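# Seat the L-shaped part in its matching pocket

## Task

Set the L-shaped part into the pocket shaped to fit it, lying flat and resting fully on the pocket's floor.

## Robot and tools

Robot: two arms, left_arm and right_arm. Each carries a five-fingered hand: a left hand on left_arm and a right hand on right_arm. Calibrated base positions in the scene frame: left_arm (+0.040, +0.280, +0.006) m, right_arm (+0.036, -0.342, +0.004) m. Each base is turned only slightly about z. A camera stand sits behind the arms. A loose object may sometimes be nudged by an outside push.

Frames. Scene frame: origin at table-top height, midway between the nominal bases. +z is up, +x points out over the table, and left_arm is on the +y side. Image left and right do not match these names. Each arm's reported hand pose, end_effector_position (m) and end_effector_quat_wxyz, is given in that arm's own base frame. Fixed cameras and the table use the scene frame.

Hand point. It is fixed to the palm, about 0.05 m in front of it and 0.15 m out from the wrist face. Its +z runs along the straight fingers and +y comes out of the palm. On the right hand +x points away from the thumb; on the left hand +x points toward the thumb. Straight fingertips reach 0.06-0.07 m past the point and sit about 0.06 m behind it along -y. A wrist bracket on the little-finger side can strike things. Arms track commands loosely. A hand often rests 1-3 cm (at times 5 cm) short of the command, usually low, and that alone does not mean contact.

Row layout (execute_actions and move). Each row is 28 numbers in [-1, 1], always for both arms, in this order:
1-6: left_arm dx, dy, dz, rx, ry, rz.
7-14: left hand little, ring, middle, index, thumb_bend, thumb_turn, force_limit, speed.
15-20: right_arm dx, dy, dz, rx, ry, rz.
21-28: right hand, same eight as 7-14.

The pose numbers are offsets, not poses. They are measured along that arm's base axes and start from the arm's current Hand target. Scale: 1.0 = 0.6 m for dx/dy/dz and 180 degrees for rotation. rx, ry, rz form one rotation vector, applied about the Hand target's position. Sending six zeros re-requests the present Hand target. The same nonzero offset sent again moves the arm further. The controller clips each commanded orientation to within 40 degrees of the measured one.

Hand numbers are absolute motor targets. -1 is open/straight and +1 is closed/curled. thumb_turn -1 puts the thumb beside the palm; +1 puts it opposite the fingers.
- force_limit: from about 0 N at -1 to 10 N at +1 (15 N for the two thumb motors).
- speed: near zero at -1, rising to full at +0.48 and above.
- For a gentle grip, close with speed about -0.94 or lower.
- With the thumb turned in, the hand holds objects about 0.035-0.065 m thick, or a handle down to 0.025 m.
- No value means "unchanged". To keep a hand as it is, repeat the eight hand numbers you last sent for it. If you have never sent any, use its hand_measured plus its hand_force_limit and hand_speed.

execute_actions: actions is a list of actions. Each action is a list of up to 15 rows, one per 1/30 s step, lasting 0.5 s. A short action repeats its last row. Every row counts from the Hand target at that action's start. cameras: a list of names (cam_high, cam_left_wrist, cam_right_wrist), ["all"] or []. Images come by default only when actions is empty.

move: target is one row, or a list of up to 15 rows. All of them are offsets from the same starting Hand targets, not chained. Hands travel in straight lines, and all paths finish together.
- speed: m/s, 0.002-4.3, default 0.25; rotation limit is twice that in rad/s. Give one number, or one per target.
- blend: in m, corner rounding for lists; 0 stops at each target.
- blocking=false returns after about 0.5 s while motion continues.
- Paths ignore obstacles and the other arm. Steer around each arm's own base, not close past it.
- The result adds a move: line. done means at rest within 10 mm and 2 degrees. Other endings: off_target, moving, held (a check withheld steps or clearance stopped it), fault. limits=paced means the pose was clipped.

wait: seconds 0-10; the arms hold their last command and any running move continues. stop: brakes a running move. zoom_image: camera plus region [x0,y0,x1,y1] in pixels, at most 504x504, from that camera's latest image. show_instructions: shows the reference images. finished_scene: scene 1 (optional); this ends the scene and cannot be undone.

Results. Hand target is your last commanded pose after clipping; the next offsets count from it. hand_measured, hand_stopped_by and hand_load_n list six values in motor order.
- hand_stopped_by reads moving, target, force, stalled or fault.
- hand_load_n is positive when something pushes a finger open. If it falls to about 0, the grip has likely been lost.
- Joint torques include gravity.
- A MOTOR HOT line appears near 85 °C. At 100 °C that arm goes limp for 30-60 s.

Cameras: cam_high is fixed (672x504); cam_left_wrist and cam_right_wrist ride on the hands.

Avoid:
- Dropping the part or releasing it while it moves.
- Fast or hard contact with the table, tray or fixed objects.
- Overloading fingers.
- Any contact between the two arms or hands.
- Letting anything leave the table.
- Long stretched-out holds that overheat motors.

To end a push against something, command the target back past where the hand point now is.

Each tool is called after "Call:" in YAML: its name, and indented under it one key for each argument.

Reference images:

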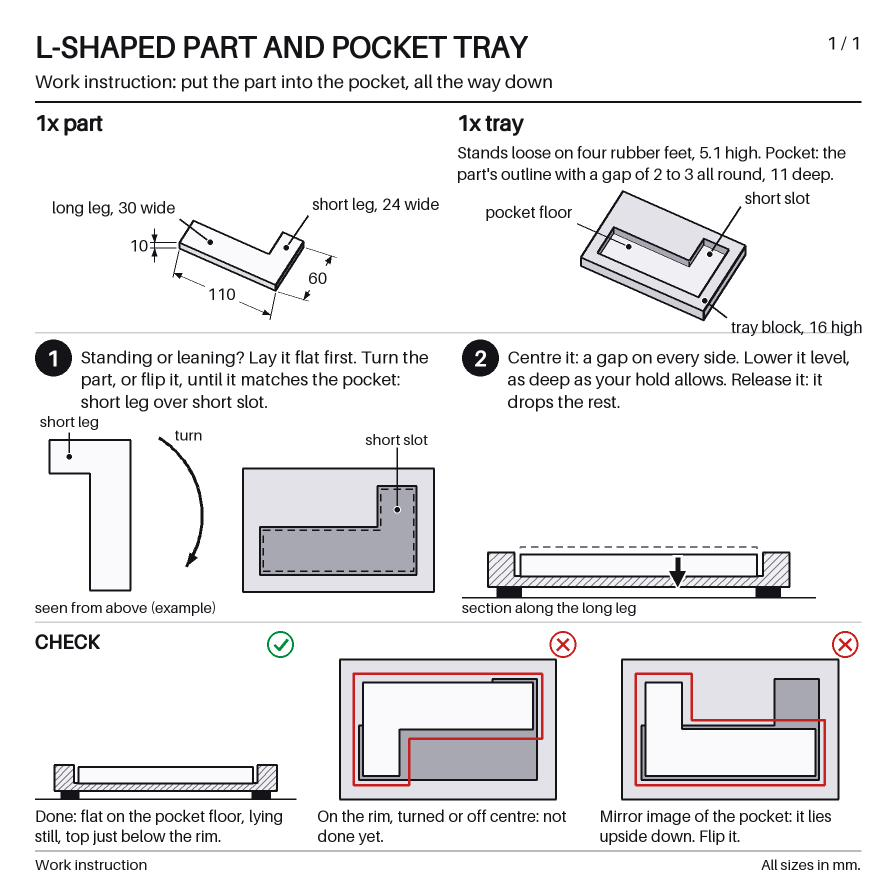

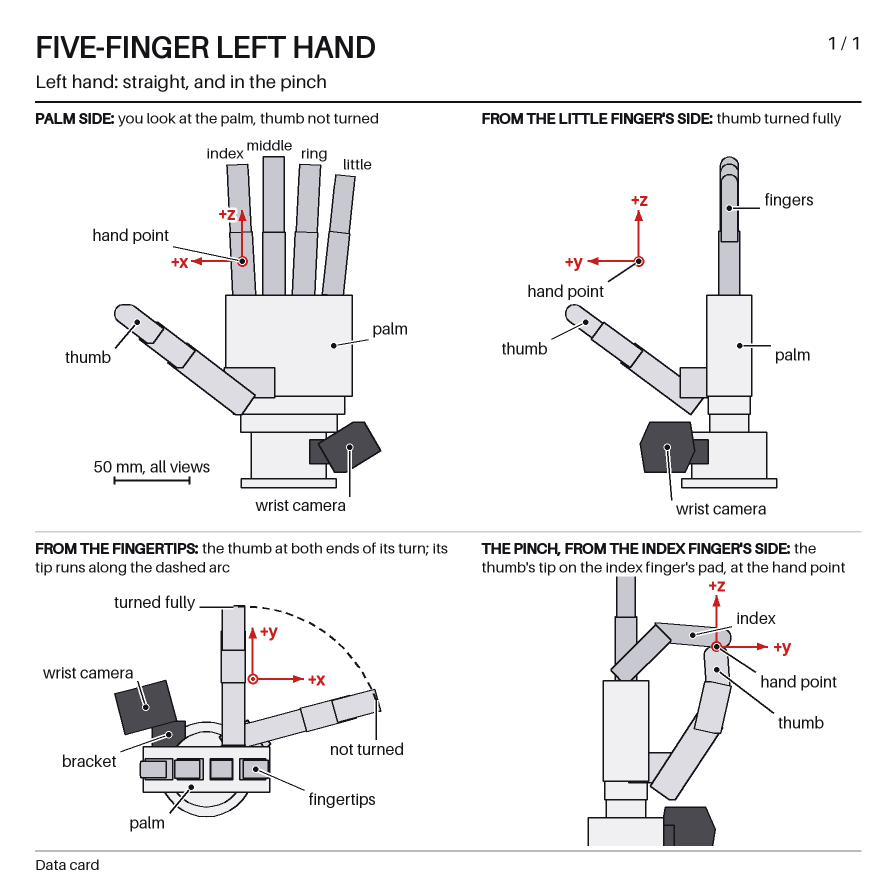

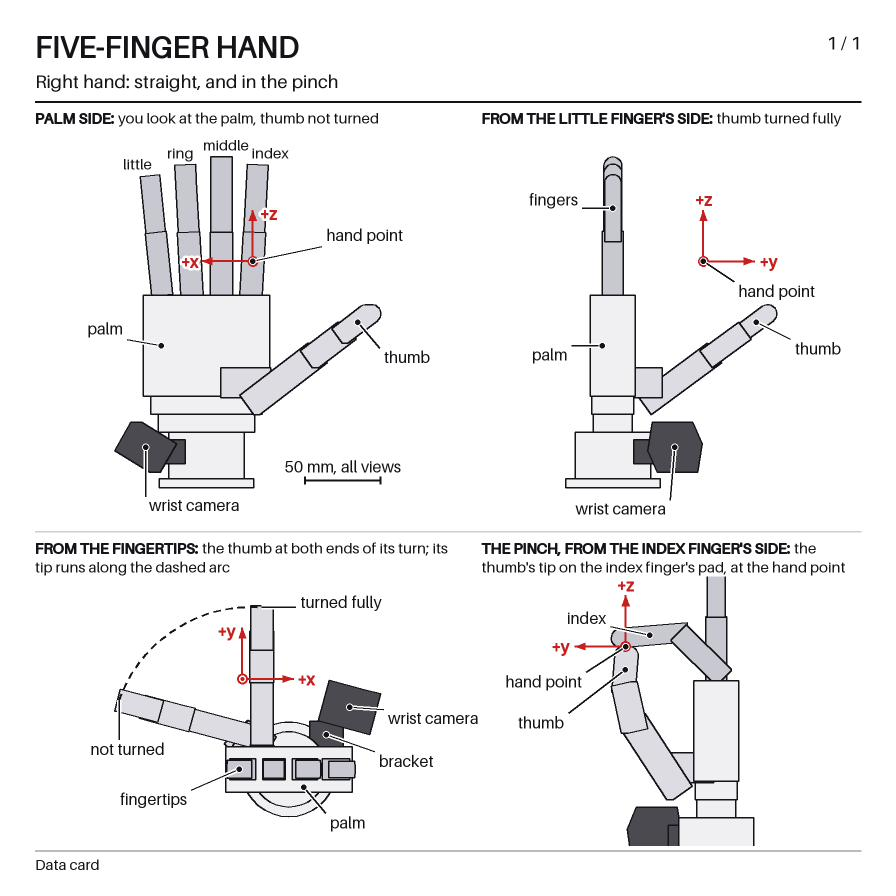

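## Session

Call:
execute_actions:
  actions: []

Scene clock: 0.00 s.
left_arm: end_effector_position=(+0.1920, +0.1185, +0.1318) hand_measured=(-1.000, -1.000, -1.000, -1.000, -1.000, -1.000) hand_load_n=(+0.0, +0.0, +0.0, +0.0, +0.0, +0.0) hand_stopped_by=(target, target, target, target, target, target) hand_force_limit=0.00 hand_speed=-0.80 end_effector_quat_wxyz=(+0.197, +0.868, +0.234, +0.392) | right_arm: end_effector_position=(+0.6504, +0.5753, +0.1701) hand_measured=(-1.000, -1.000, -1.000, -1.000, -1.000, -1.000) hand_load_n=(+0.0, +0.0, +0.0, +0.0, +0.0, +0.0) hand_stopped_by=(target, target, target, target, target, target) hand_force_limit=0.00 hand_speed=-0.80 end_effector_quat_wxyz=(+0.686, -0.659, +0.101, -0.293)
Joint positions: left_arm=[1.524 1.013 0.419 -1.173 0.893 -0.479] | right_arm=[0.62 2.156 1.594 0.683 -0.392 -0.204]
Joint velocities: within noise
Joint torques (N m): no reading
Motor temperatures (°C): left_arm=[36 25 32 29 33 25] | right_arm=[33 31 32 30 26 31]
Heat: left arm: hottest waist 36 °C; right arm: hottest waist 33 °C.
Hand target: left_arm +0.1923, +0.1255, +0.1368; +0.188, +0.869, +0.230, +0.395 | right_arm +0.6546, +0.5783, +0.1822; +0.691, -0.651, +0.097, -0.298

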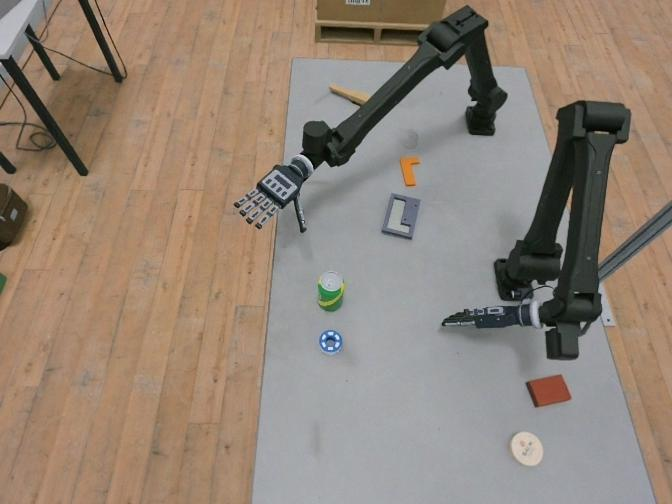

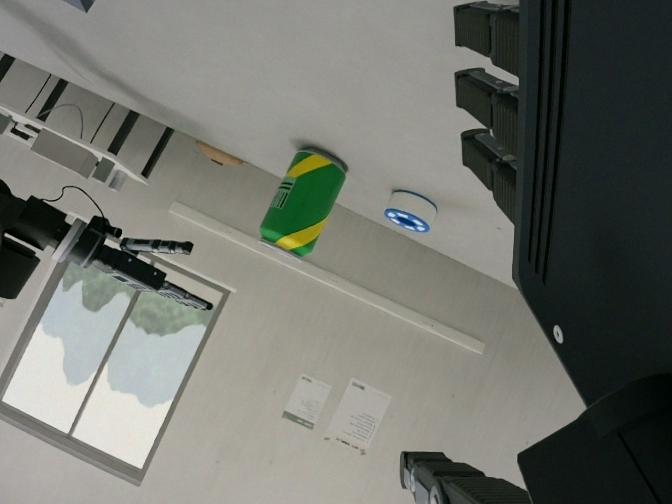

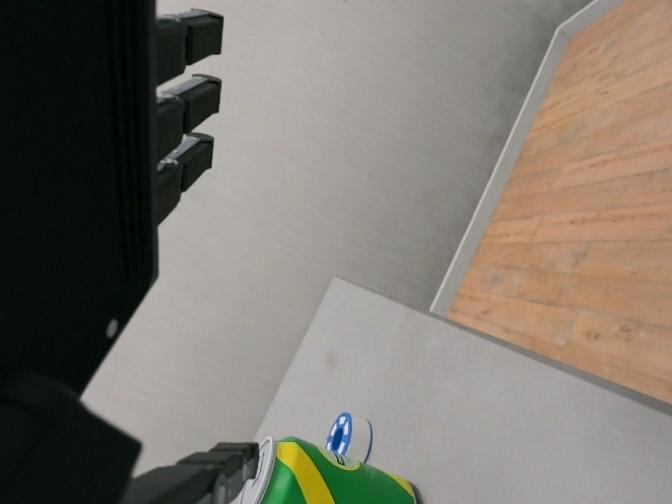

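Call:
zoom_image:
  camera: "cam_high"
  region: [340, 110, 480, 250]

Call:
zoom_image:
  camera: "cam_high"
  region: [220, 60, 580, 360]

Scaled by 3.600 from the camera's 672x504 image, which has a finer 960x720 frame.

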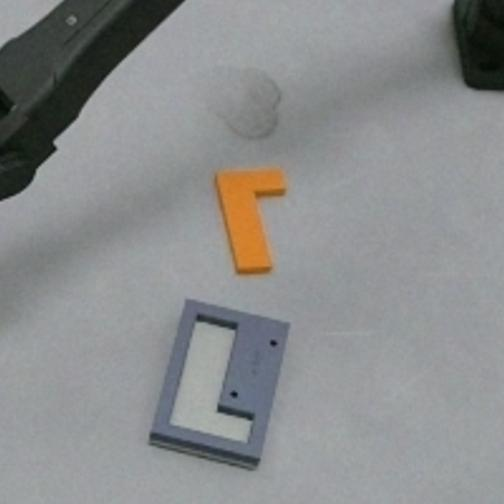

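Scaled by 1.400 from the camera's 672x504 image, which has a finer 960x720 frame.

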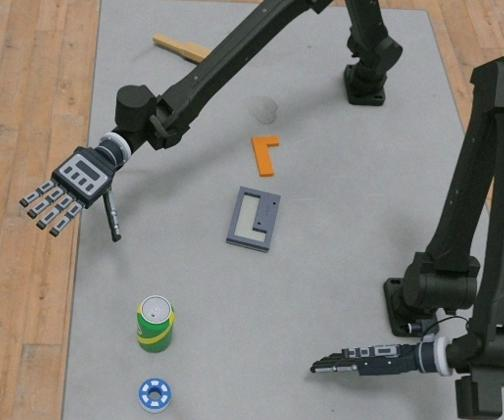

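Call:
move:
  target: [0,0,0,0,0,0,-1,-1,-1,-1,-1,-1,0,-0.8,-0.626,-0.502,-0.07,-0.0523,0.2367,-0.2841,-1,-1,-1,-0.2,-0.8,0.7,0,0]
  cameras: ["all"]

Scene clock: 243.37 s.
left_arm: end_effector_position=(+0.1920, +0.1185, +0.1318) hand_measured=(-1.000, -1.000, -1.000, -1.000, -1.000, -1.000) hand_load_n=(+0.0, +0.0, +0.0, +0.0, +0.0, +0.0) hand_stopped_by=(target, target, target, target, target, target) hand_force_limit=0.00 hand_speed=-0.80 end_effector_quat_wxyz=(+0.197, +0.868, +0.234, +0.392) | right_arm: end_effector_position=(+0.2793, +0.2701, +0.1318) hand_measured=(-1.000, -1.000, -1.000, -0.200, -0.800, +0.700) hand_load_n=(+0.0, +0.0, +0.0, +0.0, +0.0, +0.0) hand_stopped_by=(target, target, target, target, target, target) hand_force_limit=0.00 hand_speed=0.00 end_effector_quat_wxyz=(-0.357, +0.665, -0.571, +0.323)
Joint positions: left_arm=[1.524 1.013 0.419 -1.173 0.893 -0.479] | right_arm=[0.975 0.97 0.588 -0.383 0.686 0.522]
Joint torques (N m): left_arm=[1.38 -2.78 9.48 -0.06 0.61 0.04] | right_arm=[0.79 -5.71 8.32 1.44 0.58 0.05]
Motor temperatures (°C): left_arm=[35 25 42 29 33 25] | right_arm=[33 42 43 30 25 29]
Heat: left arm: hottest elbow 42 °C; right arm: hottest elbow 43 °C.
Hand target: left_arm +0.1923, +0.1255, +0.1368; +0.188, +0.869, +0.230, +0.395 | right_arm +0.2790, +0.2771, +0.1401; -0.366, +0.660, -0.574, +0.319
Off the commanded pose: left_arm 0.009 m, 1 deg | right_arm 0.011 m, 1 deg.
move: off_target (right_arm)
camera_calibration:
cam_right_wrist: T_world_to_cam=[[-0.506408, -0.308065, -0.805386, 0.329092], [-0.647451, 0.752731, 0.119178, -0.0379264], [0.569525, 0.581801, -0.580646, -0.121806], [0, 0, 0, 1]] pos_world=[0.211471, 0.200797, 0.19884]

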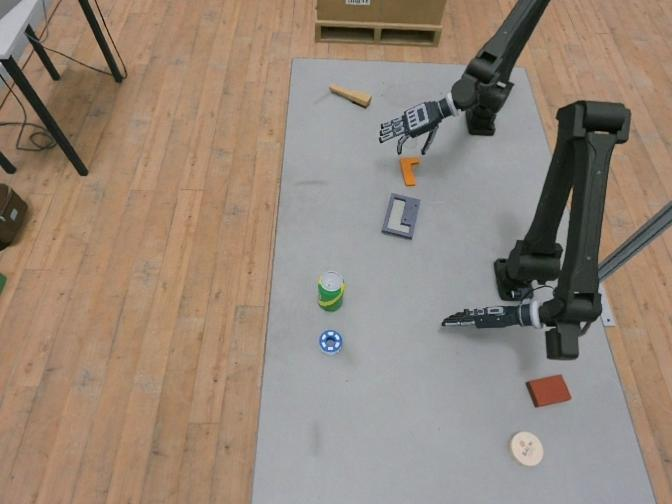

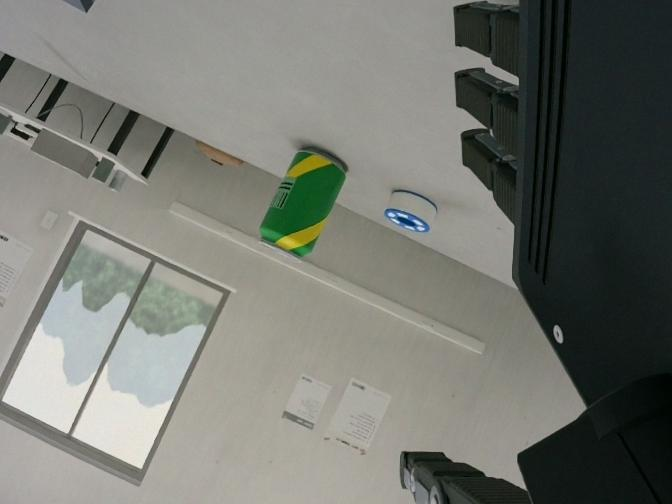

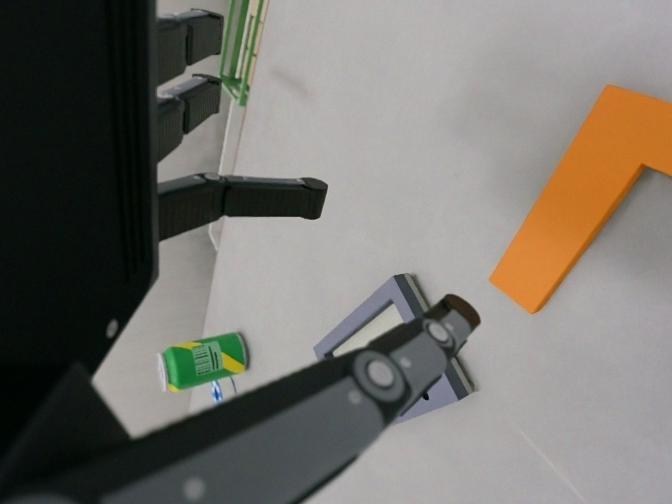

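Call:
zoom_image:
  camera: "cam_right_wrist"
  region: [420, 40, 672, 340]

Scaled by 1.680 from the camera's 672x504 image, which has a finer 960x720 frame.

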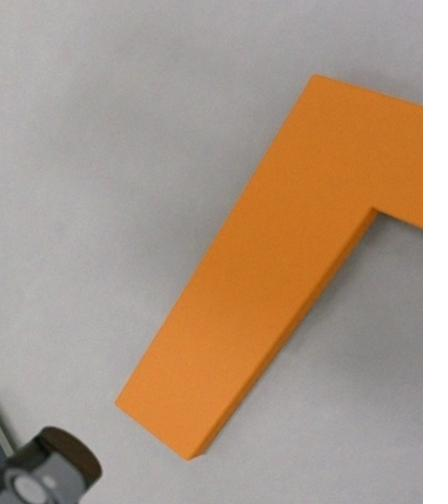

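Call:
move:
  target: [0,0,0,0,0,0,-1,-1,-1,-1,-1,-1,0,-0.8,-0.0233,0.0338,-0.1368,0,0,-0.0133,-1,-1,-1,-0.2,-0.8,0.7,0,0]
  speed: 0.12
  cameras: ["cam_right_wrist"]

Scene clock: 275.57 s.
left_arm: end_effector_position=(+0.1920, +0.1185, +0.1318) hand_measured=(-1.000, -1.000, -1.000, -1.000, -1.000, -1.000) hand_load_n=(+0.0, +0.0, +0.0, +0.0, +0.0, +0.0) hand_stopped_by=(target, target, target, target, target, target) hand_force_limit=0.00 hand_speed=-0.80 end_effector_quat_wxyz=(+0.197, +0.868, +0.234, +0.392) | right_arm: end_effector_position=(+0.2670, +0.2931, +0.0604) hand_measured=(-1.000, -1.000, -1.000, -0.200, -0.800, +0.700) hand_load_n=(+0.0, +0.0, +0.0, +0.0, +0.0, +0.0) hand_stopped_by=(target, target, target, target, target, target) hand_force_limit=0.00 hand_speed=0.00 end_effector_quat_wxyz=(-0.353, +0.651, -0.585, +0.330)
Joint positions: left_arm=[1.524 1.013 0.419 -1.173 0.893 -0.479] | right_arm=[1.071 1.172 0.509 -0.185 0.782 0.655]
Joint torques (N m): left_arm=[1.26 -2.73 9.5 -0.06 0.61 0.04] | right_arm=[0.62 -6.12 5.91 2.22 0.68 0.05]
Motor temperatures (°C): left_arm=[35 25 43 29 33 25] | right_arm=[33 37 45 30 26 29]
Heat: left arm: hottest elbow 43 °C; right arm: hottest elbow 45 °C.
Hand target: left_arm +0.1923, +0.1255, +0.1368; +0.188, +0.869, +0.230, +0.395 | right_arm +0.2650, +0.2974, +0.0580; -0.359, +0.648, -0.588, +0.326
Off the commanded pose: left_arm 0.009 m, 1 deg | right_arm 0.005 m, 1 deg.
move: done
camera_calibration:
cam_right_wrist: T_world_to_cam=[[-0.515278, -0.282044, -0.809284, 0.26742], [-0.616146, 0.778272, 0.12107, -0.0706795], [0.595696, 0.561021, -0.574806, -0.170908], [0, 0, 0, 1]] pos_world=[0.196056, 0.226315, 0.126736]
Images, in order (width x height): cam_right_wrist 672x504.

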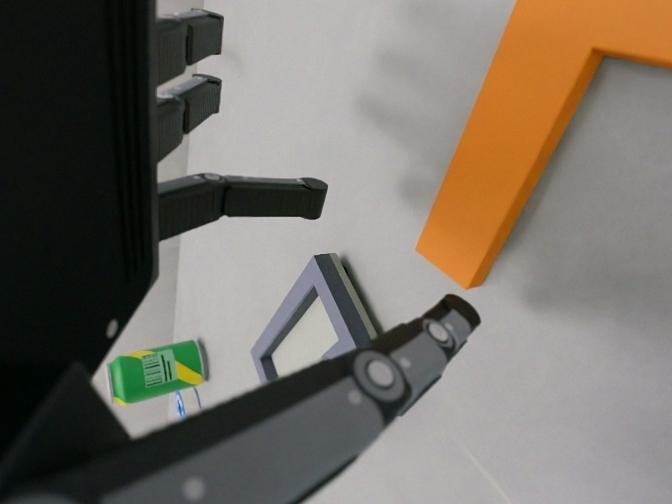

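Call:
move:
  target: [0,0,0,0,0,0,-1,-1,-1,-1,-1,-1,0,-0.8,-0.005,-0.0045,-0.0633,0,0,0,-1,-1,-1,-0.2,-0.8,0.7,0,0]
  speed: 0.08
  cameras: ["cam_right_wrist"]

Scene clock: 288.80 s.
left_arm: end_effector_position=(+0.1920, +0.1185, +0.1318) hand_measured=(-1.000, -1.000, -1.000, -1.000, -1.000, -1.000) hand_load_n=(+0.0, +0.0, +0.0, +0.0, +0.0, +0.0) hand_stopped_by=(target, target, target, target, target, target) hand_force_limit=0.00 hand_speed=-0.80 end_effector_quat_wxyz=(+0.197, +0.868, +0.234, +0.392) | right_arm: end_effector_position=(+0.2647, +0.2917, +0.0230) hand_measured=(-1.000, -1.000, -1.000, -0.200, -0.800, +0.700) hand_load_n=(+0.0, +0.0, +0.0, +0.0, +0.0, +0.0) hand_stopped_by=(target, target, target, target, target, target) hand_force_limit=0.00 hand_speed=0.00 end_effector_quat_wxyz=(-0.354, +0.650, -0.586, +0.329)
Joint positions: left_arm=[1.524 1.013 0.419 -1.173 0.893 -0.479] | right_arm=[1.076 1.271 0.452 -0.031 0.785 0.662]
Joint torques (N m): left_arm=[1.32 -2.78 9.48 -0.08 0.61 0.04] | right_arm=[0.73 -6.53 5.09 1.91 0.7 0.01]
Heat: left arm: hottest elbow 43 °C; right arm: hottest elbow 44 °C.
Hand target: left_arm +0.1923, +0.1255, +0.1368; +0.188, +0.869, +0.230, +0.395 | right_arm +0.2620, +0.2948, +0.0201; -0.359, +0.648, -0.588, +0.326
Off the commanded pose: left_arm 0.009 m, 1 deg | right_arm 0.005 m, 1 deg.
move: done
camera_calibration:
cam_right_wrist: T_world_to_cam=[[-0.515158, -0.279026, -0.810405, 0.234646], [-0.615378, 0.778557, 0.123122, -0.0668212], [0.596592, 0.562133, -0.572787, -0.19091], [0, 0, 0, 1]] pos_world=[0.193655, 0.224813, 0.0890351]
Images, in order (width x height): cam_right_wrist 672x504.

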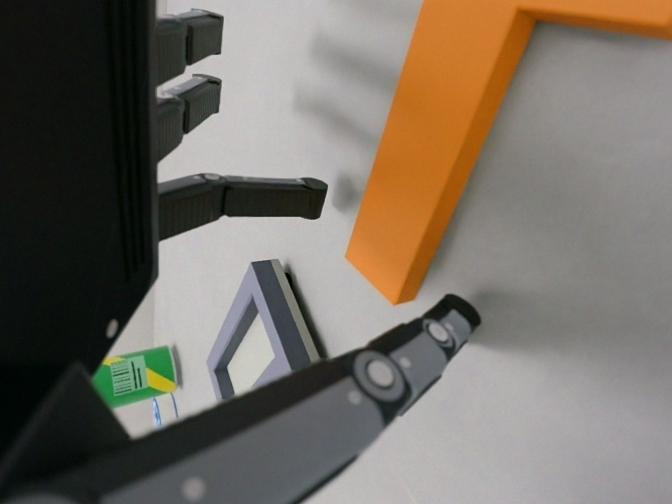

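Call:
move:
  target: [0,0,0,0,0,0,-1,-1,-1,-1,-1,-1,0,-0.8,0,0,-0.015,0,0,0,-1,-1,-1,-0.1,-0.6,0.7,0,-0.5]
  speed: 0.05
  cameras: ["cam_right_wrist"]

Scene clock: 304.23 s.
left_arm: end_effector_position=(+0.1920, +0.1185, +0.1318) hand_measured=(-1.000, -1.000, -1.000, -1.000, -1.000, -1.000) hand_load_n=(+0.0, +0.0, +0.0, +0.0, +0.0, +0.0) hand_stopped_by=(target, target, target, target, target, target) hand_force_limit=0.00 hand_speed=-0.80 end_effector_quat_wxyz=(+0.197, +0.868, +0.234, +0.392) | right_arm: end_effector_position=(+0.2659, +0.2932, +0.0169) hand_measured=(-1.000, -1.000, -1.000, -0.100, -0.600, +0.700) hand_load_n=(+0.0, +0.0, +0.0, +0.0, -0.5, -0.5) hand_stopped_by=(target, target, target, target, target, target) hand_force_limit=0.00 hand_speed=-0.50 end_effector_quat_wxyz=(-0.358, +0.648, -0.586, +0.330)
Joint positions: left_arm=[1.524 1.013 0.419 -1.173 0.893 -0.479] | right_arm=[1.076 1.297 0.445 0.009 0.788 0.662]
Joint torques (N m): left_arm=[1.32 -2.78 9.47 -0.08 0.61 0.03] | right_arm=[0.79 -6.77 4.77 2.24 0.57 0]
Heat: left arm: hottest elbow 43 °C; right arm: hottest elbow 42 °C.
Hand target: left_arm +0.1923, +0.1255, +0.1368; +0.188, +0.869, +0.230, +0.395 | right_arm +0.2621, +0.2947, +0.0111; -0.359, +0.648, -0.588, +0.326
Off the commanded pose: left_arm 0.009 m, 1 deg | right_arm 0.007 m, 0 deg.
move: done
camera_calibration:
cam_right_wrist: T_world_to_cam=[[-0.511391, -0.273601, -0.81463, 0.228213], [-0.614769, 0.778844, 0.124344, -0.0667707], [0.600449, 0.564398, -0.566495, -0.197674], [0, 0, 0, 1]] pos_world=[0.194351, 0.22601, 0.0822306]
Images, in order (width x height): cam_right_wrist 672x504.

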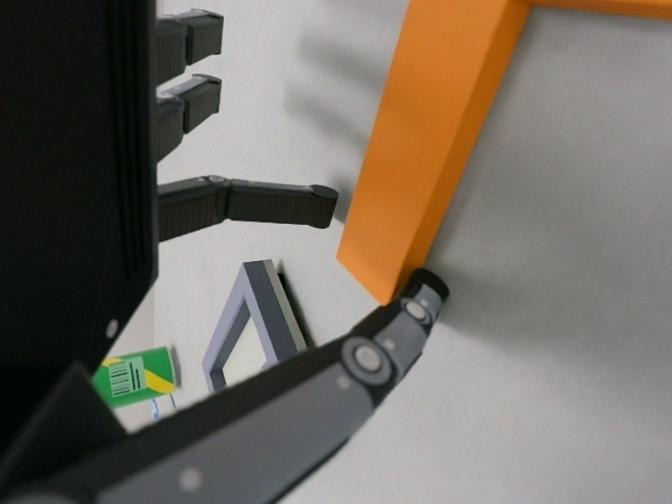

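Call:
zoom_image:
  camera: "cam_right_wrist"
  region: [270, 120, 510, 360]

Scaled by 2.100 from the camera's 672x504 image, which has a finer 960x720 frame.

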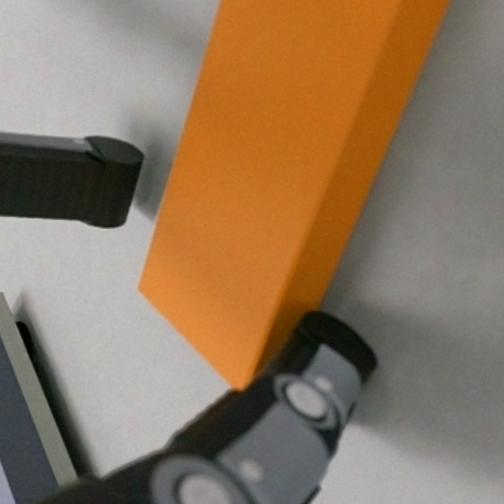

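Call:
move:
  target: [0,0,0,0,0,0,-1,-1,-1,-1,-1,-1,0,-0.8,0,-0.01,-0.005,0,0,0,-1,-1,-1,-0.1,-0.6,0.7,0,-0.5]
  speed: 0.05
  cameras: ["cam_right_wrist"]

Scene clock: 330.93 s.
left_arm: end_effector_position=(+0.1920, +0.1185, +0.1318) hand_measured=(-1.000, -1.000, -1.000, -1.000, -1.000, -1.000) hand_load_n=(+0.0, +0.0, +0.0, +0.0, -0.5, +0.0) hand_stopped_by=(target, target, target, target, target, target) hand_force_limit=0.00 hand_speed=-0.80 end_effector_quat_wxyz=(+0.197, +0.868, +0.234, +0.392) | right_arm: end_effector_position=(+0.2658, +0.2929, +0.0167) hand_measured=(-1.000, -1.000, -1.000, -0.100, -0.600, +0.700) hand_load_n=(+0.0, +0.0, +0.0, +0.0, +0.0, -2.0) hand_stopped_by=(target, target, target, target, target, target) hand_force_limit=0.00 hand_speed=-0.50 end_effector_quat_wxyz=(-0.364, +0.644, -0.587, +0.328)
Joint positions: left_arm=[1.524 1.013 0.419 -1.173 0.893 -0.479] | right_arm=[1.076 1.295 0.433 0.034 0.788 0.662]
Joint torques (N m): left_arm=[1.32 -2.73 9.48 -0.06 0.61 0.03] | right_arm=[-0.38 -6.48 4.41 2.09 0.28 -0.08]
Motor temperatures (°C): left_arm=[35 25 43 29 33 25] | right_arm=[33 34 40 30 26 28]
Heat: left arm: hottest elbow 43 °C; right arm: hottest elbow 40 °C.
Hand target: left_arm +0.1923, +0.1255, +0.1368; +0.188, +0.869, +0.230, +0.395 | right_arm +0.2621, +0.2888, +0.0082; -0.359, +0.647, -0.588, +0.326
Off the commanded pose: left_arm 0.009 m, 1 deg | right_arm 0.010 m, 1 deg.
move: done
camera_calibration:
cam_right_wrist: T_world_to_cam=[[-0.505323, -0.262557, -0.822017, 0.223226], [-0.615503, 0.777324, 0.13009, -0.0660579], [0.604818, 0.571691, -0.554405, -0.201057], [0, 0, 0, 1]] pos_world=[0.193745, 0.224901, 0.0806225]
Images, in order (width x height): cam_right_wrist 672x504.

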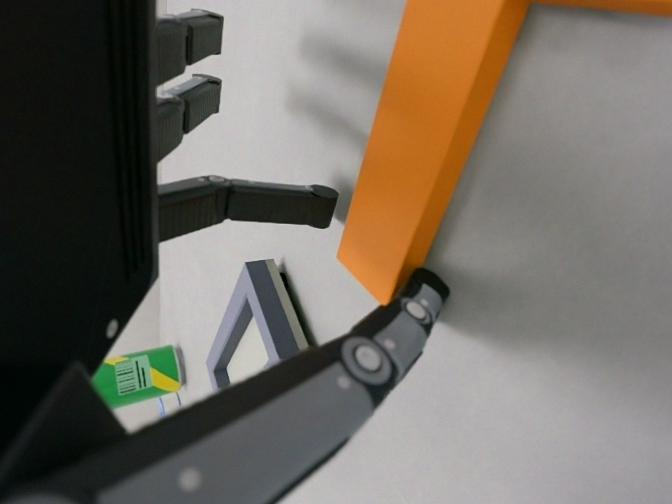

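Call:
move:
  target: [0,0,0,0,0,0,-1,-1,-1,-1,-1,-1,0,-0.8,0,-0.0075,0.0155,0,0,0,-1,-1,-1,-0.1,-0.6,0.7,0,-0.5]
  speed: 0.05
  cameras: ["cam_right_wrist"]

Scene clock: 336.87 s.
left_arm: end_effector_position=(+0.1920, +0.1185, +0.1318) hand_measured=(-1.000, -1.000, -1.000, -1.000, -1.000, -1.000) hand_load_n=(+0.0, +0.0, +0.0, +0.0, -0.5, +0.0) hand_stopped_by=(target, target, target, target, target, target) hand_force_limit=0.00 hand_speed=-0.80 end_effector_quat_wxyz=(+0.197, +0.868, +0.234, +0.392) | right_arm: end_effector_position=(+0.2621, +0.2889, +0.0179) hand_measured=(-1.000, -1.000, -1.000, -0.100, -0.600, +0.700) hand_load_n=(+0.0, +0.0, +0.0, +0.0, +0.0, +0.0) hand_stopped_by=(target, target, target, target, target, target) hand_force_limit=0.00 hand_speed=-0.50 end_effector_quat_wxyz=(-0.363, +0.647, -0.587, +0.325)
Joint positions: left_arm=[1.524 1.013 0.419 -1.173 0.893 -0.479] | right_arm=[1.076 1.272 0.424 0.017 0.78 0.662]
Joint torques (N m): left_arm=[1.38 -2.78 9.48 -0.08 0.61 0.03] | right_arm=[-0.62 -7.82 4.96 1.31 0.38 -0.16]
Heat: left arm: hottest elbow 43 °C; right arm: hottest elbow 39 °C.
Hand target: left_arm +0.1923, +0.1255, +0.1368; +0.188, +0.869, +0.230, +0.395 | right_arm +0.2621, +0.2843, +0.0175; -0.359, +0.647, -0.588, +0.326
Off the commanded pose: left_arm 0.009 m, 1 deg | right_arm 0.005 m, 0 deg.
move: done
camera_calibration:
cam_right_wrist: T_world_to_cam=[[-0.509668, -0.266018, -0.818213, 0.223315], [-0.618605, 0.77426, 0.133604, -0.0637376], [0.597968, 0.574244, -0.559176, -0.194766], [0, 0, 0, 1]] pos_world=[0.190852, 0.220598, 0.0823267]
Images, in order (width x height): cam_right_wrist 672x504.

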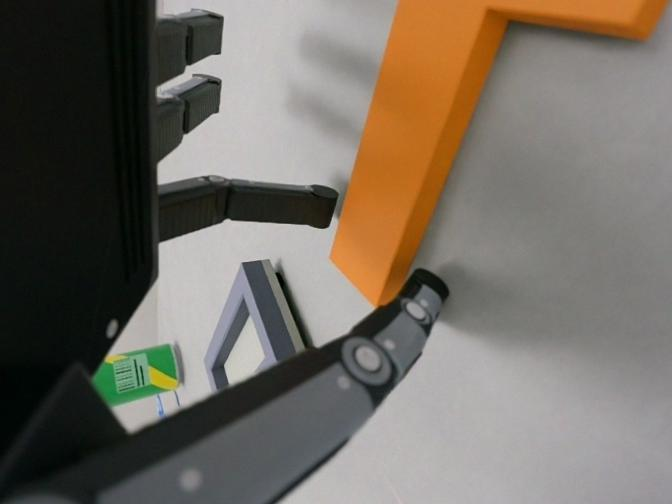

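Call:
move:
  target: [0,0,0,0,0,0,-1,-1,-1,-1,-1,-1,0,-0.8,0,0,0,0,0,0,-1,-1,-1,0.25,-0.25,0.7,-0.4,-0.92]
  speed: 0.05
  cameras: ["cam_right_wrist"]

Scene clock: 348.63 s.
left_arm: end_effector_position=(+0.1920, +0.1185, +0.1318) hand_measured=(-1.000, -1.000, -1.000, -1.000, -1.000, -1.000) hand_load_n=(+0.0, +0.0, +0.0, +0.0, +0.0, +0.0) hand_stopped_by=(target, target, target, target, target, target) hand_force_limit=0.00 hand_speed=-0.80 end_effector_quat_wxyz=(+0.197, +0.868, +0.234, +0.392) | right_arm: end_effector_position=(+0.2620, +0.2889, +0.0178) hand_measured=(-1.000, -1.000, -1.000, +0.048, -0.520, +0.700) hand_load_n=(+0.0, +0.0, +0.0, +6.0, +4.5, +0.5) hand_stopped_by=(target, target, target, force, force, target) hand_force_limit=-0.40 hand_speed=-0.92 end_effector_quat_wxyz=(-0.362, +0.647, -0.587, +0.325)
Joint positions: left_arm=[1.524 1.013 0.419 -1.173 0.893 -0.479] | right_arm=[1.076 1.272 0.424 0.017 0.78 0.662]
Joint torques (N m): left_arm=[1.26 -2.73 9.5 -0.06 0.61 0.03] | right_arm=[-0.79 -7.94 4.97 1.32 0.39 -0.17]
Heat: left arm: hottest elbow 43 °C; right arm: hottest elbow 39 °C.
Hand target: left_arm +0.1923, +0.1255, +0.1368; +0.188, +0.869, +0.230, +0.395 | right_arm +0.2621, +0.2843, +0.0175; -0.359, +0.647, -0.588, +0.326
Off the commanded pose: left_arm 0.009 m, 1 deg | right_arm 0.005 m, 0 deg.
move: done
camera_calibration:
cam_right_wrist: T_world_to_cam=[[-0.509978, -0.266332, -0.817918, 0.22342], [-0.618727, 0.774145, 0.133703, -0.063697], [0.597577, 0.574253, -0.559584, -0.19466], [0, 0, 0, 1]] pos_world=[0.190852, 0.220599, 0.082327]
Images, in order (width x height): cam_right_wrist 672x504.

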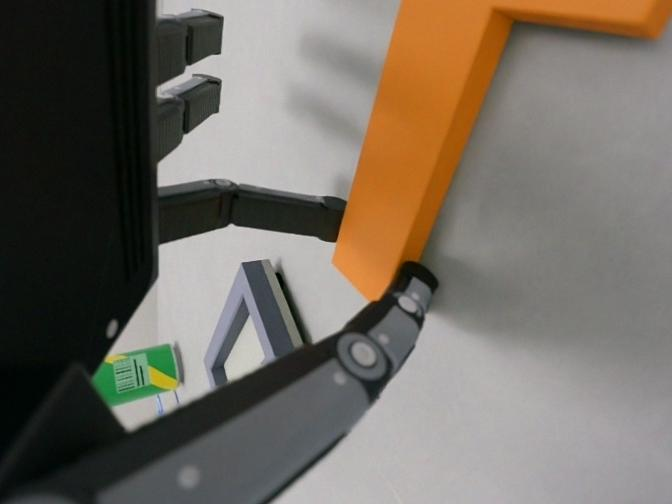

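Call:
move:
  target: [0,0,0,0,0,0,-1,-1,-1,-1,-1,-1,0,-0.8,0,0,0.07,0,0,0,-1,-1,-1,0.25,-0.25,0.7,-0.4,-0.92]
  speed: 0.06
  cameras: ["cam_right_wrist"]

Scene clock: 352.87 s.
left_arm: end_effector_position=(+0.1920, +0.1185, +0.1318) hand_measured=(-1.000, -1.000, -1.000, -1.000, -1.000, -1.000) hand_load_n=(+0.0, +0.0, +0.0, +0.0, -0.5, +0.0) hand_stopped_by=(target, target, target, target, target, target) hand_force_limit=0.00 hand_speed=-0.80 end_effector_quat_wxyz=(+0.197, +0.868, +0.234, +0.392) | right_arm: end_effector_position=(+0.2513, +0.2691, +0.0394) hand_measured=(-1.000, -1.000, -1.000, +0.048, -0.520, +0.700) hand_load_n=(+0.0, +0.0, +0.0, +5.0, +4.0, +0.0) hand_stopped_by=(target, target, target, force, force, target) hand_force_limit=-0.40 hand_speed=-0.92 end_effector_quat_wxyz=(-0.342, +0.658, -0.584, +0.330)
Joint positions: left_arm=[1.524 1.013 0.419 -1.173 0.893 -0.479] | right_arm=[1.076 1.141 0.431 -0.17 0.78 0.662]
Joint torques (N m): left_arm=[1.26 -2.73 9.47 -0.06 0.61 0.03] | right_arm=[-0.44 -6.77 9.06 1.26 0.45 -0.16]
Heat: left arm: hottest elbow 43 °C; right arm: hottest elbow 39 °C.
Hand target: left_arm +0.1923, +0.1255, +0.1368; +0.188, +0.869, +0.230, +0.395 | right_arm +0.2621, +0.2842, +0.0594; -0.359, +0.647, -0.588, +0.326
Off the commanded pose: left_arm 0.009 m, 1 deg | right_arm 0.027 m, 2 deg.
move: off_target (right_arm)
camera_calibration:
cam_right_wrist: T_world_to_cam=[[-0.527951, -0.299601, -0.794674, 0.242914], [-0.615945, 0.779289, 0.115409, -0.0592031], [0.584704, 0.550406, -0.595965, -0.153733], [0, 0, 0, 1]] pos_world=[0.181669, 0.203529, 0.108251]
Images, in order (width x height): cam_right_wrist 672x504.

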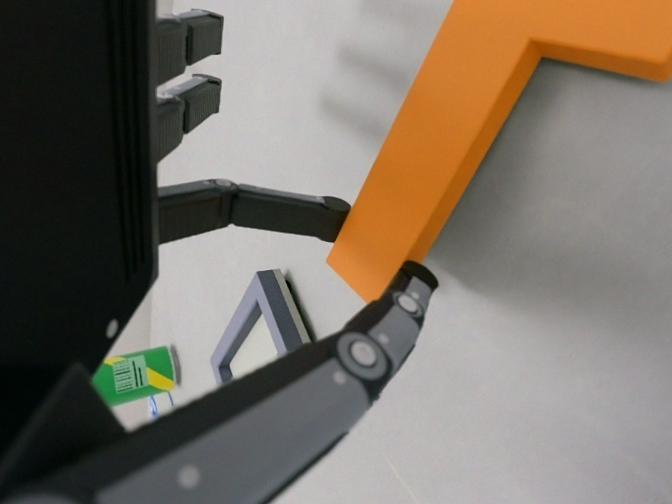

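Call:
move:
  target:
    - [0,0,0,0,0,0,-1,-1,-1,-1,-1,-1,0,-0.8,0.01,0,0.15,0,0,0,-1,-1,-1,0.25,-0.25,0.7,-0.4,-0.92]
    - [0,0,0,0,0,0,-1,-1,-1,-1,-1,-1,0,-0.8,0.02,-0.2,0.16,0,0,0,-1,-1,-1,0.25,-0.25,0.7,-0.4,-0.92]
  speed: 0.1
  blend: 0.03
  cameras: ["all"]

Scene clock: 365.10 s.
left_arm: end_effector_position=(+0.1920, +0.1185, +0.1318) hand_measured=(-1.000, -1.000, -1.000, -1.000, -1.000, -1.000) hand_load_n=(+0.0, +0.0, +0.0, +0.0, +0.0, +0.0) hand_stopped_by=(target, target, target, target, target, target) hand_force_limit=0.00 hand_speed=-0.80 end_effector_quat_wxyz=(+0.197, +0.868, +0.234, +0.392) | right_arm: end_effector_position=(+0.2754, +0.1692, +0.1579) hand_measured=(-1.000, -1.000, -1.000, +0.048, -0.520, +0.700) hand_load_n=(+0.0, +0.0, +0.0, +5.5, +4.0, -0.5) hand_stopped_by=(target, target, target, force, force, target) hand_force_limit=-0.40 hand_speed=-0.92 end_effector_quat_wxyz=(-0.365, +0.643, -0.591, +0.323)
Joint positions: left_arm=[1.524 1.013 0.419 -1.173 0.893 -0.479] | right_arm=[0.707 0.62 0.487 -0.51 0.505 0.367]
Joint torques (N m): left_arm=[1.32 -2.73 9.48 -0.08 0.61 0.03] | right_arm=[-0.67 -2.67 7.42 1.59 0.13 -0.3]
Heat: left arm: hottest elbow 43 °C; right arm: hottest elbow 41 °C.
Hand target: left_arm +0.1923, +0.1255, +0.1368; +0.188, +0.869, +0.230, +0.395 | right_arm +0.2741, +0.1642, +0.1555; -0.359, +0.647, -0.588, +0.326
Off the commanded pose: left_arm 0.009 m, 1 deg | right_arm 0.006 m, 1 deg.
move: done
camera_calibration:
cam_right_wrist: T_world_to_cam=[[-0.512421, -0.252205, -0.820864, 0.311699], [-0.6126, 0.777237, 0.143612, 0.0148044], [0.601786, 0.576451, -0.552773, -0.058094], [0, 0, 0, 1]] pos_world=[0.20375, 0.100594, 0.221624]

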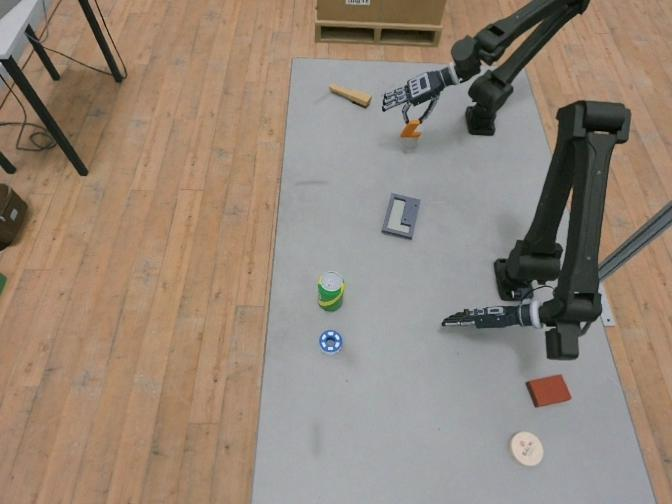

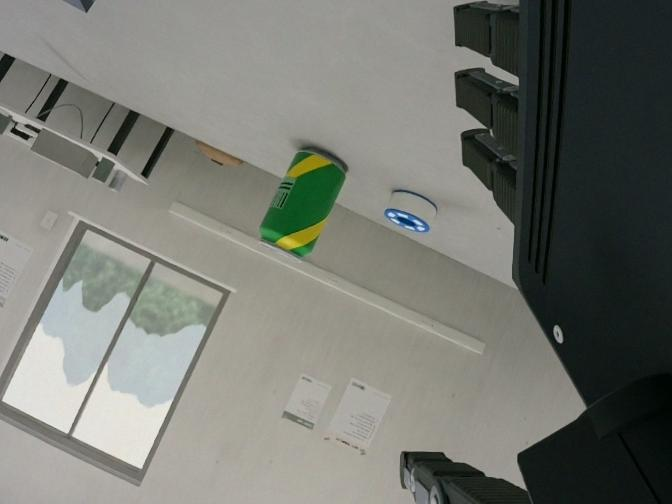

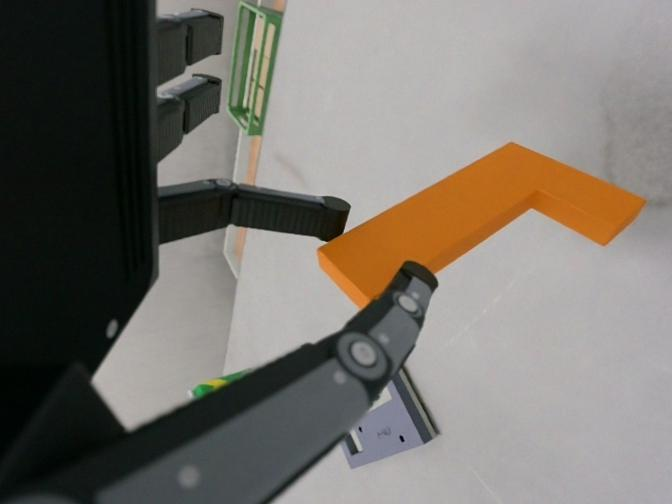

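Call:
move:
  target: [0,0,0,0,0,0,-1,-1,-1,-1,-1,-1,0,-0.8,0,0,0,0.2765,0.0268,0,-1,-1,-1,0.25,-0.25,0.7,-0.4,-0.92]
  speed: 0.3
  cameras: ["cam_high","cam_right_wrist"]

Scene clock: 403.47 s.
left_arm: end_effector_position=(+0.1920, +0.1185, +0.1318) hand_measured=(-1.000, -1.000, -1.000, -1.000, -1.000, -1.000) hand_load_n=(+0.0, +0.0, +0.0, +0.0, +0.0, +0.0) hand_stopped_by=(target, target, target, target, target, target) hand_force_limit=0.00 hand_speed=-0.80 end_effector_quat_wxyz=(+0.197, +0.868, +0.234, +0.392) | right_arm: end_effector_position=(+0.2716, +0.1658, +0.1550) hand_measured=(-1.000, -1.000, -1.000, +0.048, -0.520, +0.700) hand_load_n=(+0.0, +0.0, +0.0, +5.5, +4.0, -1.0) hand_stopped_by=(target, target, target, force, force, target) hand_force_limit=-0.40 hand_speed=-0.92 end_effector_quat_wxyz=(+0.571, -0.459, +0.680, -0.025)
Joint positions: left_arm=[1.524 1.013 0.419 -1.173 0.893 -0.479] | right_arm=[0.105 0.494 0.205 -0.1 -0.414 0.77]
Joint torques (N m): left_arm=[1.32 -2.78 9.5 -0.05 0.61 0.04] | right_arm=[-0.91 -0.03 7.32 2.95 -0.37 0.12]
Heat: left arm: hottest elbow 43 °C; right arm: hottest elbow 43 °C.
Hand target: left_arm +0.1923, +0.1255, +0.1368; +0.188, +0.869, +0.230, +0.395 | right_arm +0.2741, +0.1642, +0.1555; +0.574, -0.449, +0.685, -0.022
Off the commanded pose: left_arm 0.009 m, 1 deg | right_arm 0.003 m, 1 deg.
move: done
camera_calibration:
cam_right_wrist: T_world_to_cam=[[-0.585252, 0.409656, -0.699758, 0.197783], [-0.58391, 0.385862, 0.714255, -0.0159164], [0.562609, 0.826615, 0.013376, -0.1741], [0, 0, 0, 1]] pos_world=[0.204409, 0.069032, 0.152097]
Images, in order (width x height): cam_high 672x504, cam_right_wrist 672x504.

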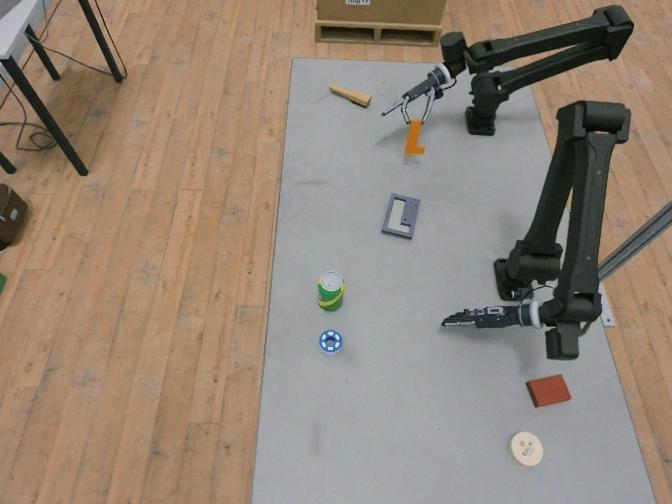

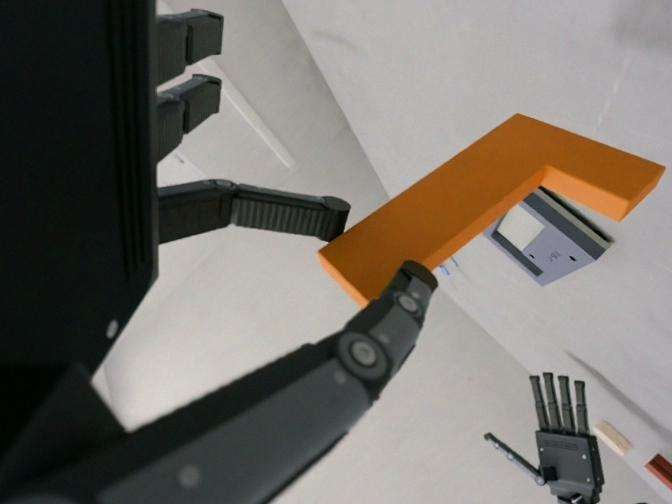

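Call:
move:
  target:
    - [0,0,0,0,0,0,-1,-1,-1,-1,-1,-1,0,-0.8,0,0,-0.1025,0,0,0,-1,-1,-1,0.25,-0.25,0.7,-0.4,-0.92]
    - [0,0,0,0,0,0,-1,-1,-1,-1,-1,-1,0,-0.8,0,-0.0258,-0.1142,0,0,0,-1,-1,-1,0.25,-0.25,0.7,-0.4,-0.92]
  speed: 0.06
  blend: [0.01,0]
  cameras: ["cam_high","cam_right_wrist"]

Scene clock: 421.80 s.
left_arm: end_effector_position=(+0.1920, +0.1185, +0.1318) hand_measured=(-1.000, -1.000, -1.000, -1.000, -1.000, -1.000) hand_load_n=(+0.0, +0.0, +0.0, +0.0, +0.0, +0.0) hand_stopped_by=(target, target, target, target, target, target) hand_force_limit=0.00 hand_speed=-0.80 end_effector_quat_wxyz=(+0.197, +0.868, +0.234, +0.392) | right_arm: end_effector_position=(+0.2734, +0.1517, +0.0887) hand_measured=(-1.000, -1.000, -1.000, +0.048, -0.520, +0.700) hand_load_n=(+0.0, +0.0, +0.0, +5.5, +4.0, -0.5) hand_stopped_by=(target, target, target, force, force, target) hand_force_limit=-0.40 hand_speed=-0.92 end_effector_quat_wxyz=(+0.571, -0.446, +0.689, -0.014)
Joint positions: left_arm=[1.524 1.013 0.419 -1.173 0.893 -0.479] | right_arm=[0.008 0.78 0.061 0.311 -0.505 0.767]
Joint torques (N m): left_arm=[1.32 -2.73 9.5 -0.06 0.61 0.03] | right_arm=[-1.55 -1.49 5.93 2.65 -0.39 -0.27]
Heat: left arm: hottest elbow 43 °C; right arm: hottest elbow 42 °C.
Hand target: left_arm +0.1923, +0.1255, +0.1368; +0.188, +0.869, +0.230, +0.395 | right_arm +0.2740, +0.1487, +0.0868; +0.574, -0.449, +0.685, -0.022
Off the commanded pose: left_arm 0.009 m, 1 deg | right_arm 0.004 m, 1 deg.
move: done; blend cut to 0.0085 m at target 1
camera_calibration:
cam_right_wrist: T_world_to_cam=[[-0.59315, 0.438708, -0.675062, 0.153807], [-0.565294, 0.370085, 0.737211, 0.0331837], [0.573251, 0.818885, 0.0284838, -0.165574], [0, 0, 0, 1]] pos_world=[0.204905, 0.055829, 0.0840822]
Images, in order (width x height): cam_high 672x504, cam_right_wrist 672x504.

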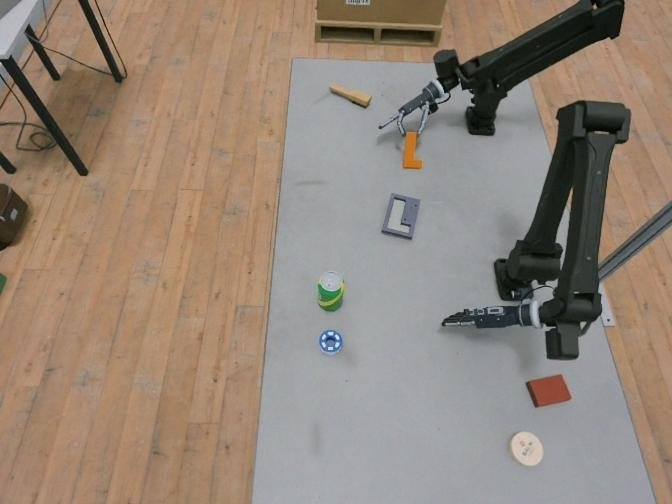

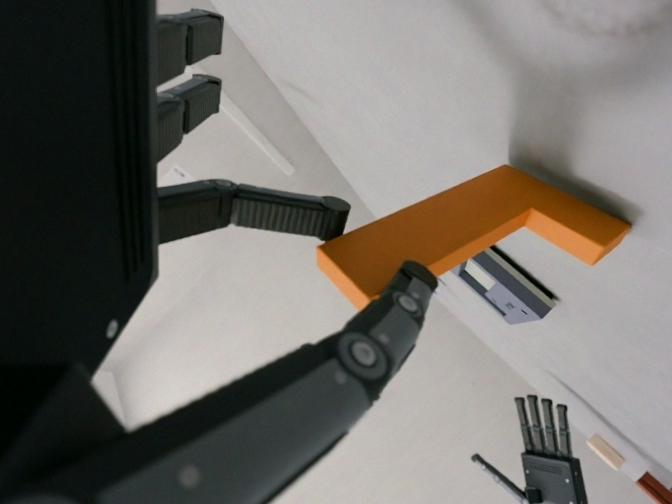

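Call:
move:
  target:
    - [0,0,0,0,0,0,-1,-1,-1,-1,-1,-1,0,-0.8,0,-0.0313,-0.0288,0,0,0,-1,-1,-1,0.25,-0.25,0.7,-0.4,-0.92]
    - [0,0,0,0,0,0,-1,-1,-1,-1,-1,-1,0,-0.8,0,-0.051,-0.063,-0.083,-0.008,0,-1,-1,-1,0.25,-0.25,0.7,-0.4,-0.92]
    - [0,0,0,0,0,0,-1,-1,-1,-1,-1,-1,0,-0.8,0,-0.0588,-0.1005,-0.1935,-0.0188,0,-1,-1,-1,0.25,-0.25,0.7,-0.4,-0.92]
  speed: 0.06
  blend: [0.01,0.01,0]
  cameras: ["cam_high","cam_right_wrist"]

Scene clock: 443.53 s.
left_arm: end_effector_position=(+0.1920, +0.1185, +0.1318) hand_measured=(-1.000, -1.000, -1.000, -1.000, -1.000, -1.000) hand_load_n=(+0.0, +0.0, +0.0, +0.0, +0.0, +0.0) hand_stopped_by=(target, target, target, target, target, target) hand_force_limit=0.00 hand_speed=-0.80 end_effector_quat_wxyz=(+0.197, +0.868, +0.234, +0.392) | right_arm: end_effector_position=(+0.2655, +0.1128, +0.0178) hand_measured=(-1.000, -1.000, -1.000, +0.048, -0.520, +0.700) hand_load_n=(+0.0, +0.0, -0.5, +5.0, +4.5, +1.0) hand_stopped_by=(target, target, target, force, force, target) hand_force_limit=-0.40 hand_speed=-0.92 end_effector_quat_wxyz=(+0.435, -0.588, +0.643, -0.227)
Joint positions: left_arm=[1.524 1.013 0.419 -1.173 0.893 -0.479] | right_arm=[0.202 0.695 0.053 0.096 -0.049 0.319]
Joint torques (N m): left_arm=[1.32 -2.78 9.47 -0.05 0.61 0.03] | right_arm=[0.73 -0.62 8.76 1.55 0.42 -0.48]
Heat: left arm: hottest elbow 44 °C; right arm: hottest elbow 42 °C.
Hand target: left_arm +0.1923, +0.1255, +0.1368; +0.188, +0.869, +0.230, +0.395 | right_arm +0.2740, +0.1135, +0.0265; +0.433, -0.599, +0.630, -0.239
Off the commanded pose: left_arm 0.009 m, 1 deg | right_arm 0.012 m, 2 deg.
move: off_target (right_arm)
camera_calibration:
cam_right_wrist: T_world_to_cam=[[-0.550766, -0.0122444, -0.83457, 0.160779], [-0.589191, 0.713933, 0.378357, 0.0693393], [0.591194, 0.700107, -0.400424, -0.110908], [0, 0, 0, 1]] pos_world=[0.194974, 0.0301124, 0.0635361]
Images, in order (width x height): cam_high 672x504, cam_right_wrist 672x504.

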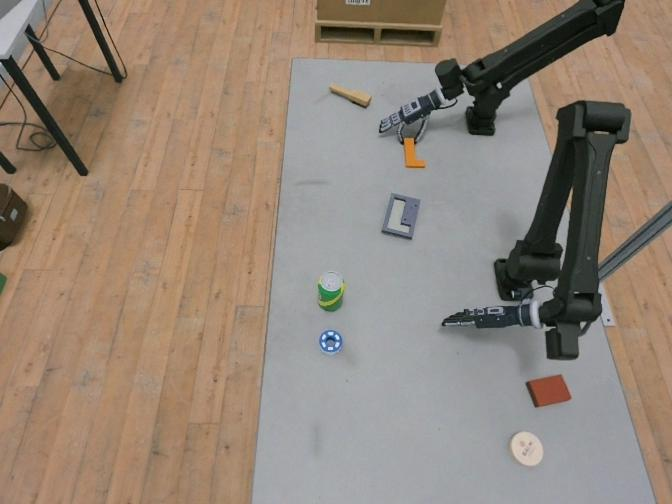

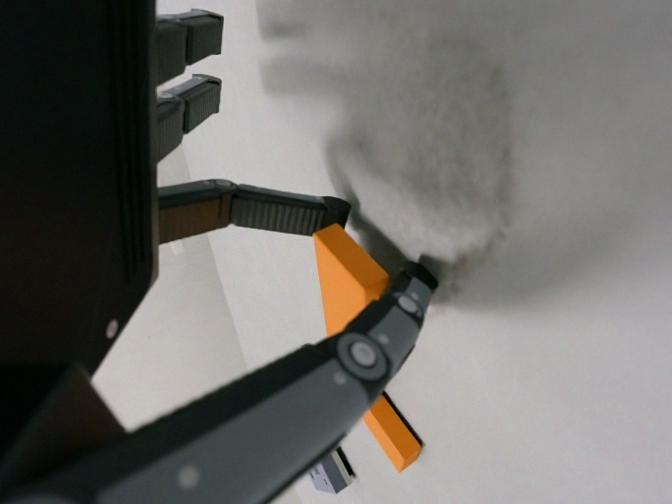

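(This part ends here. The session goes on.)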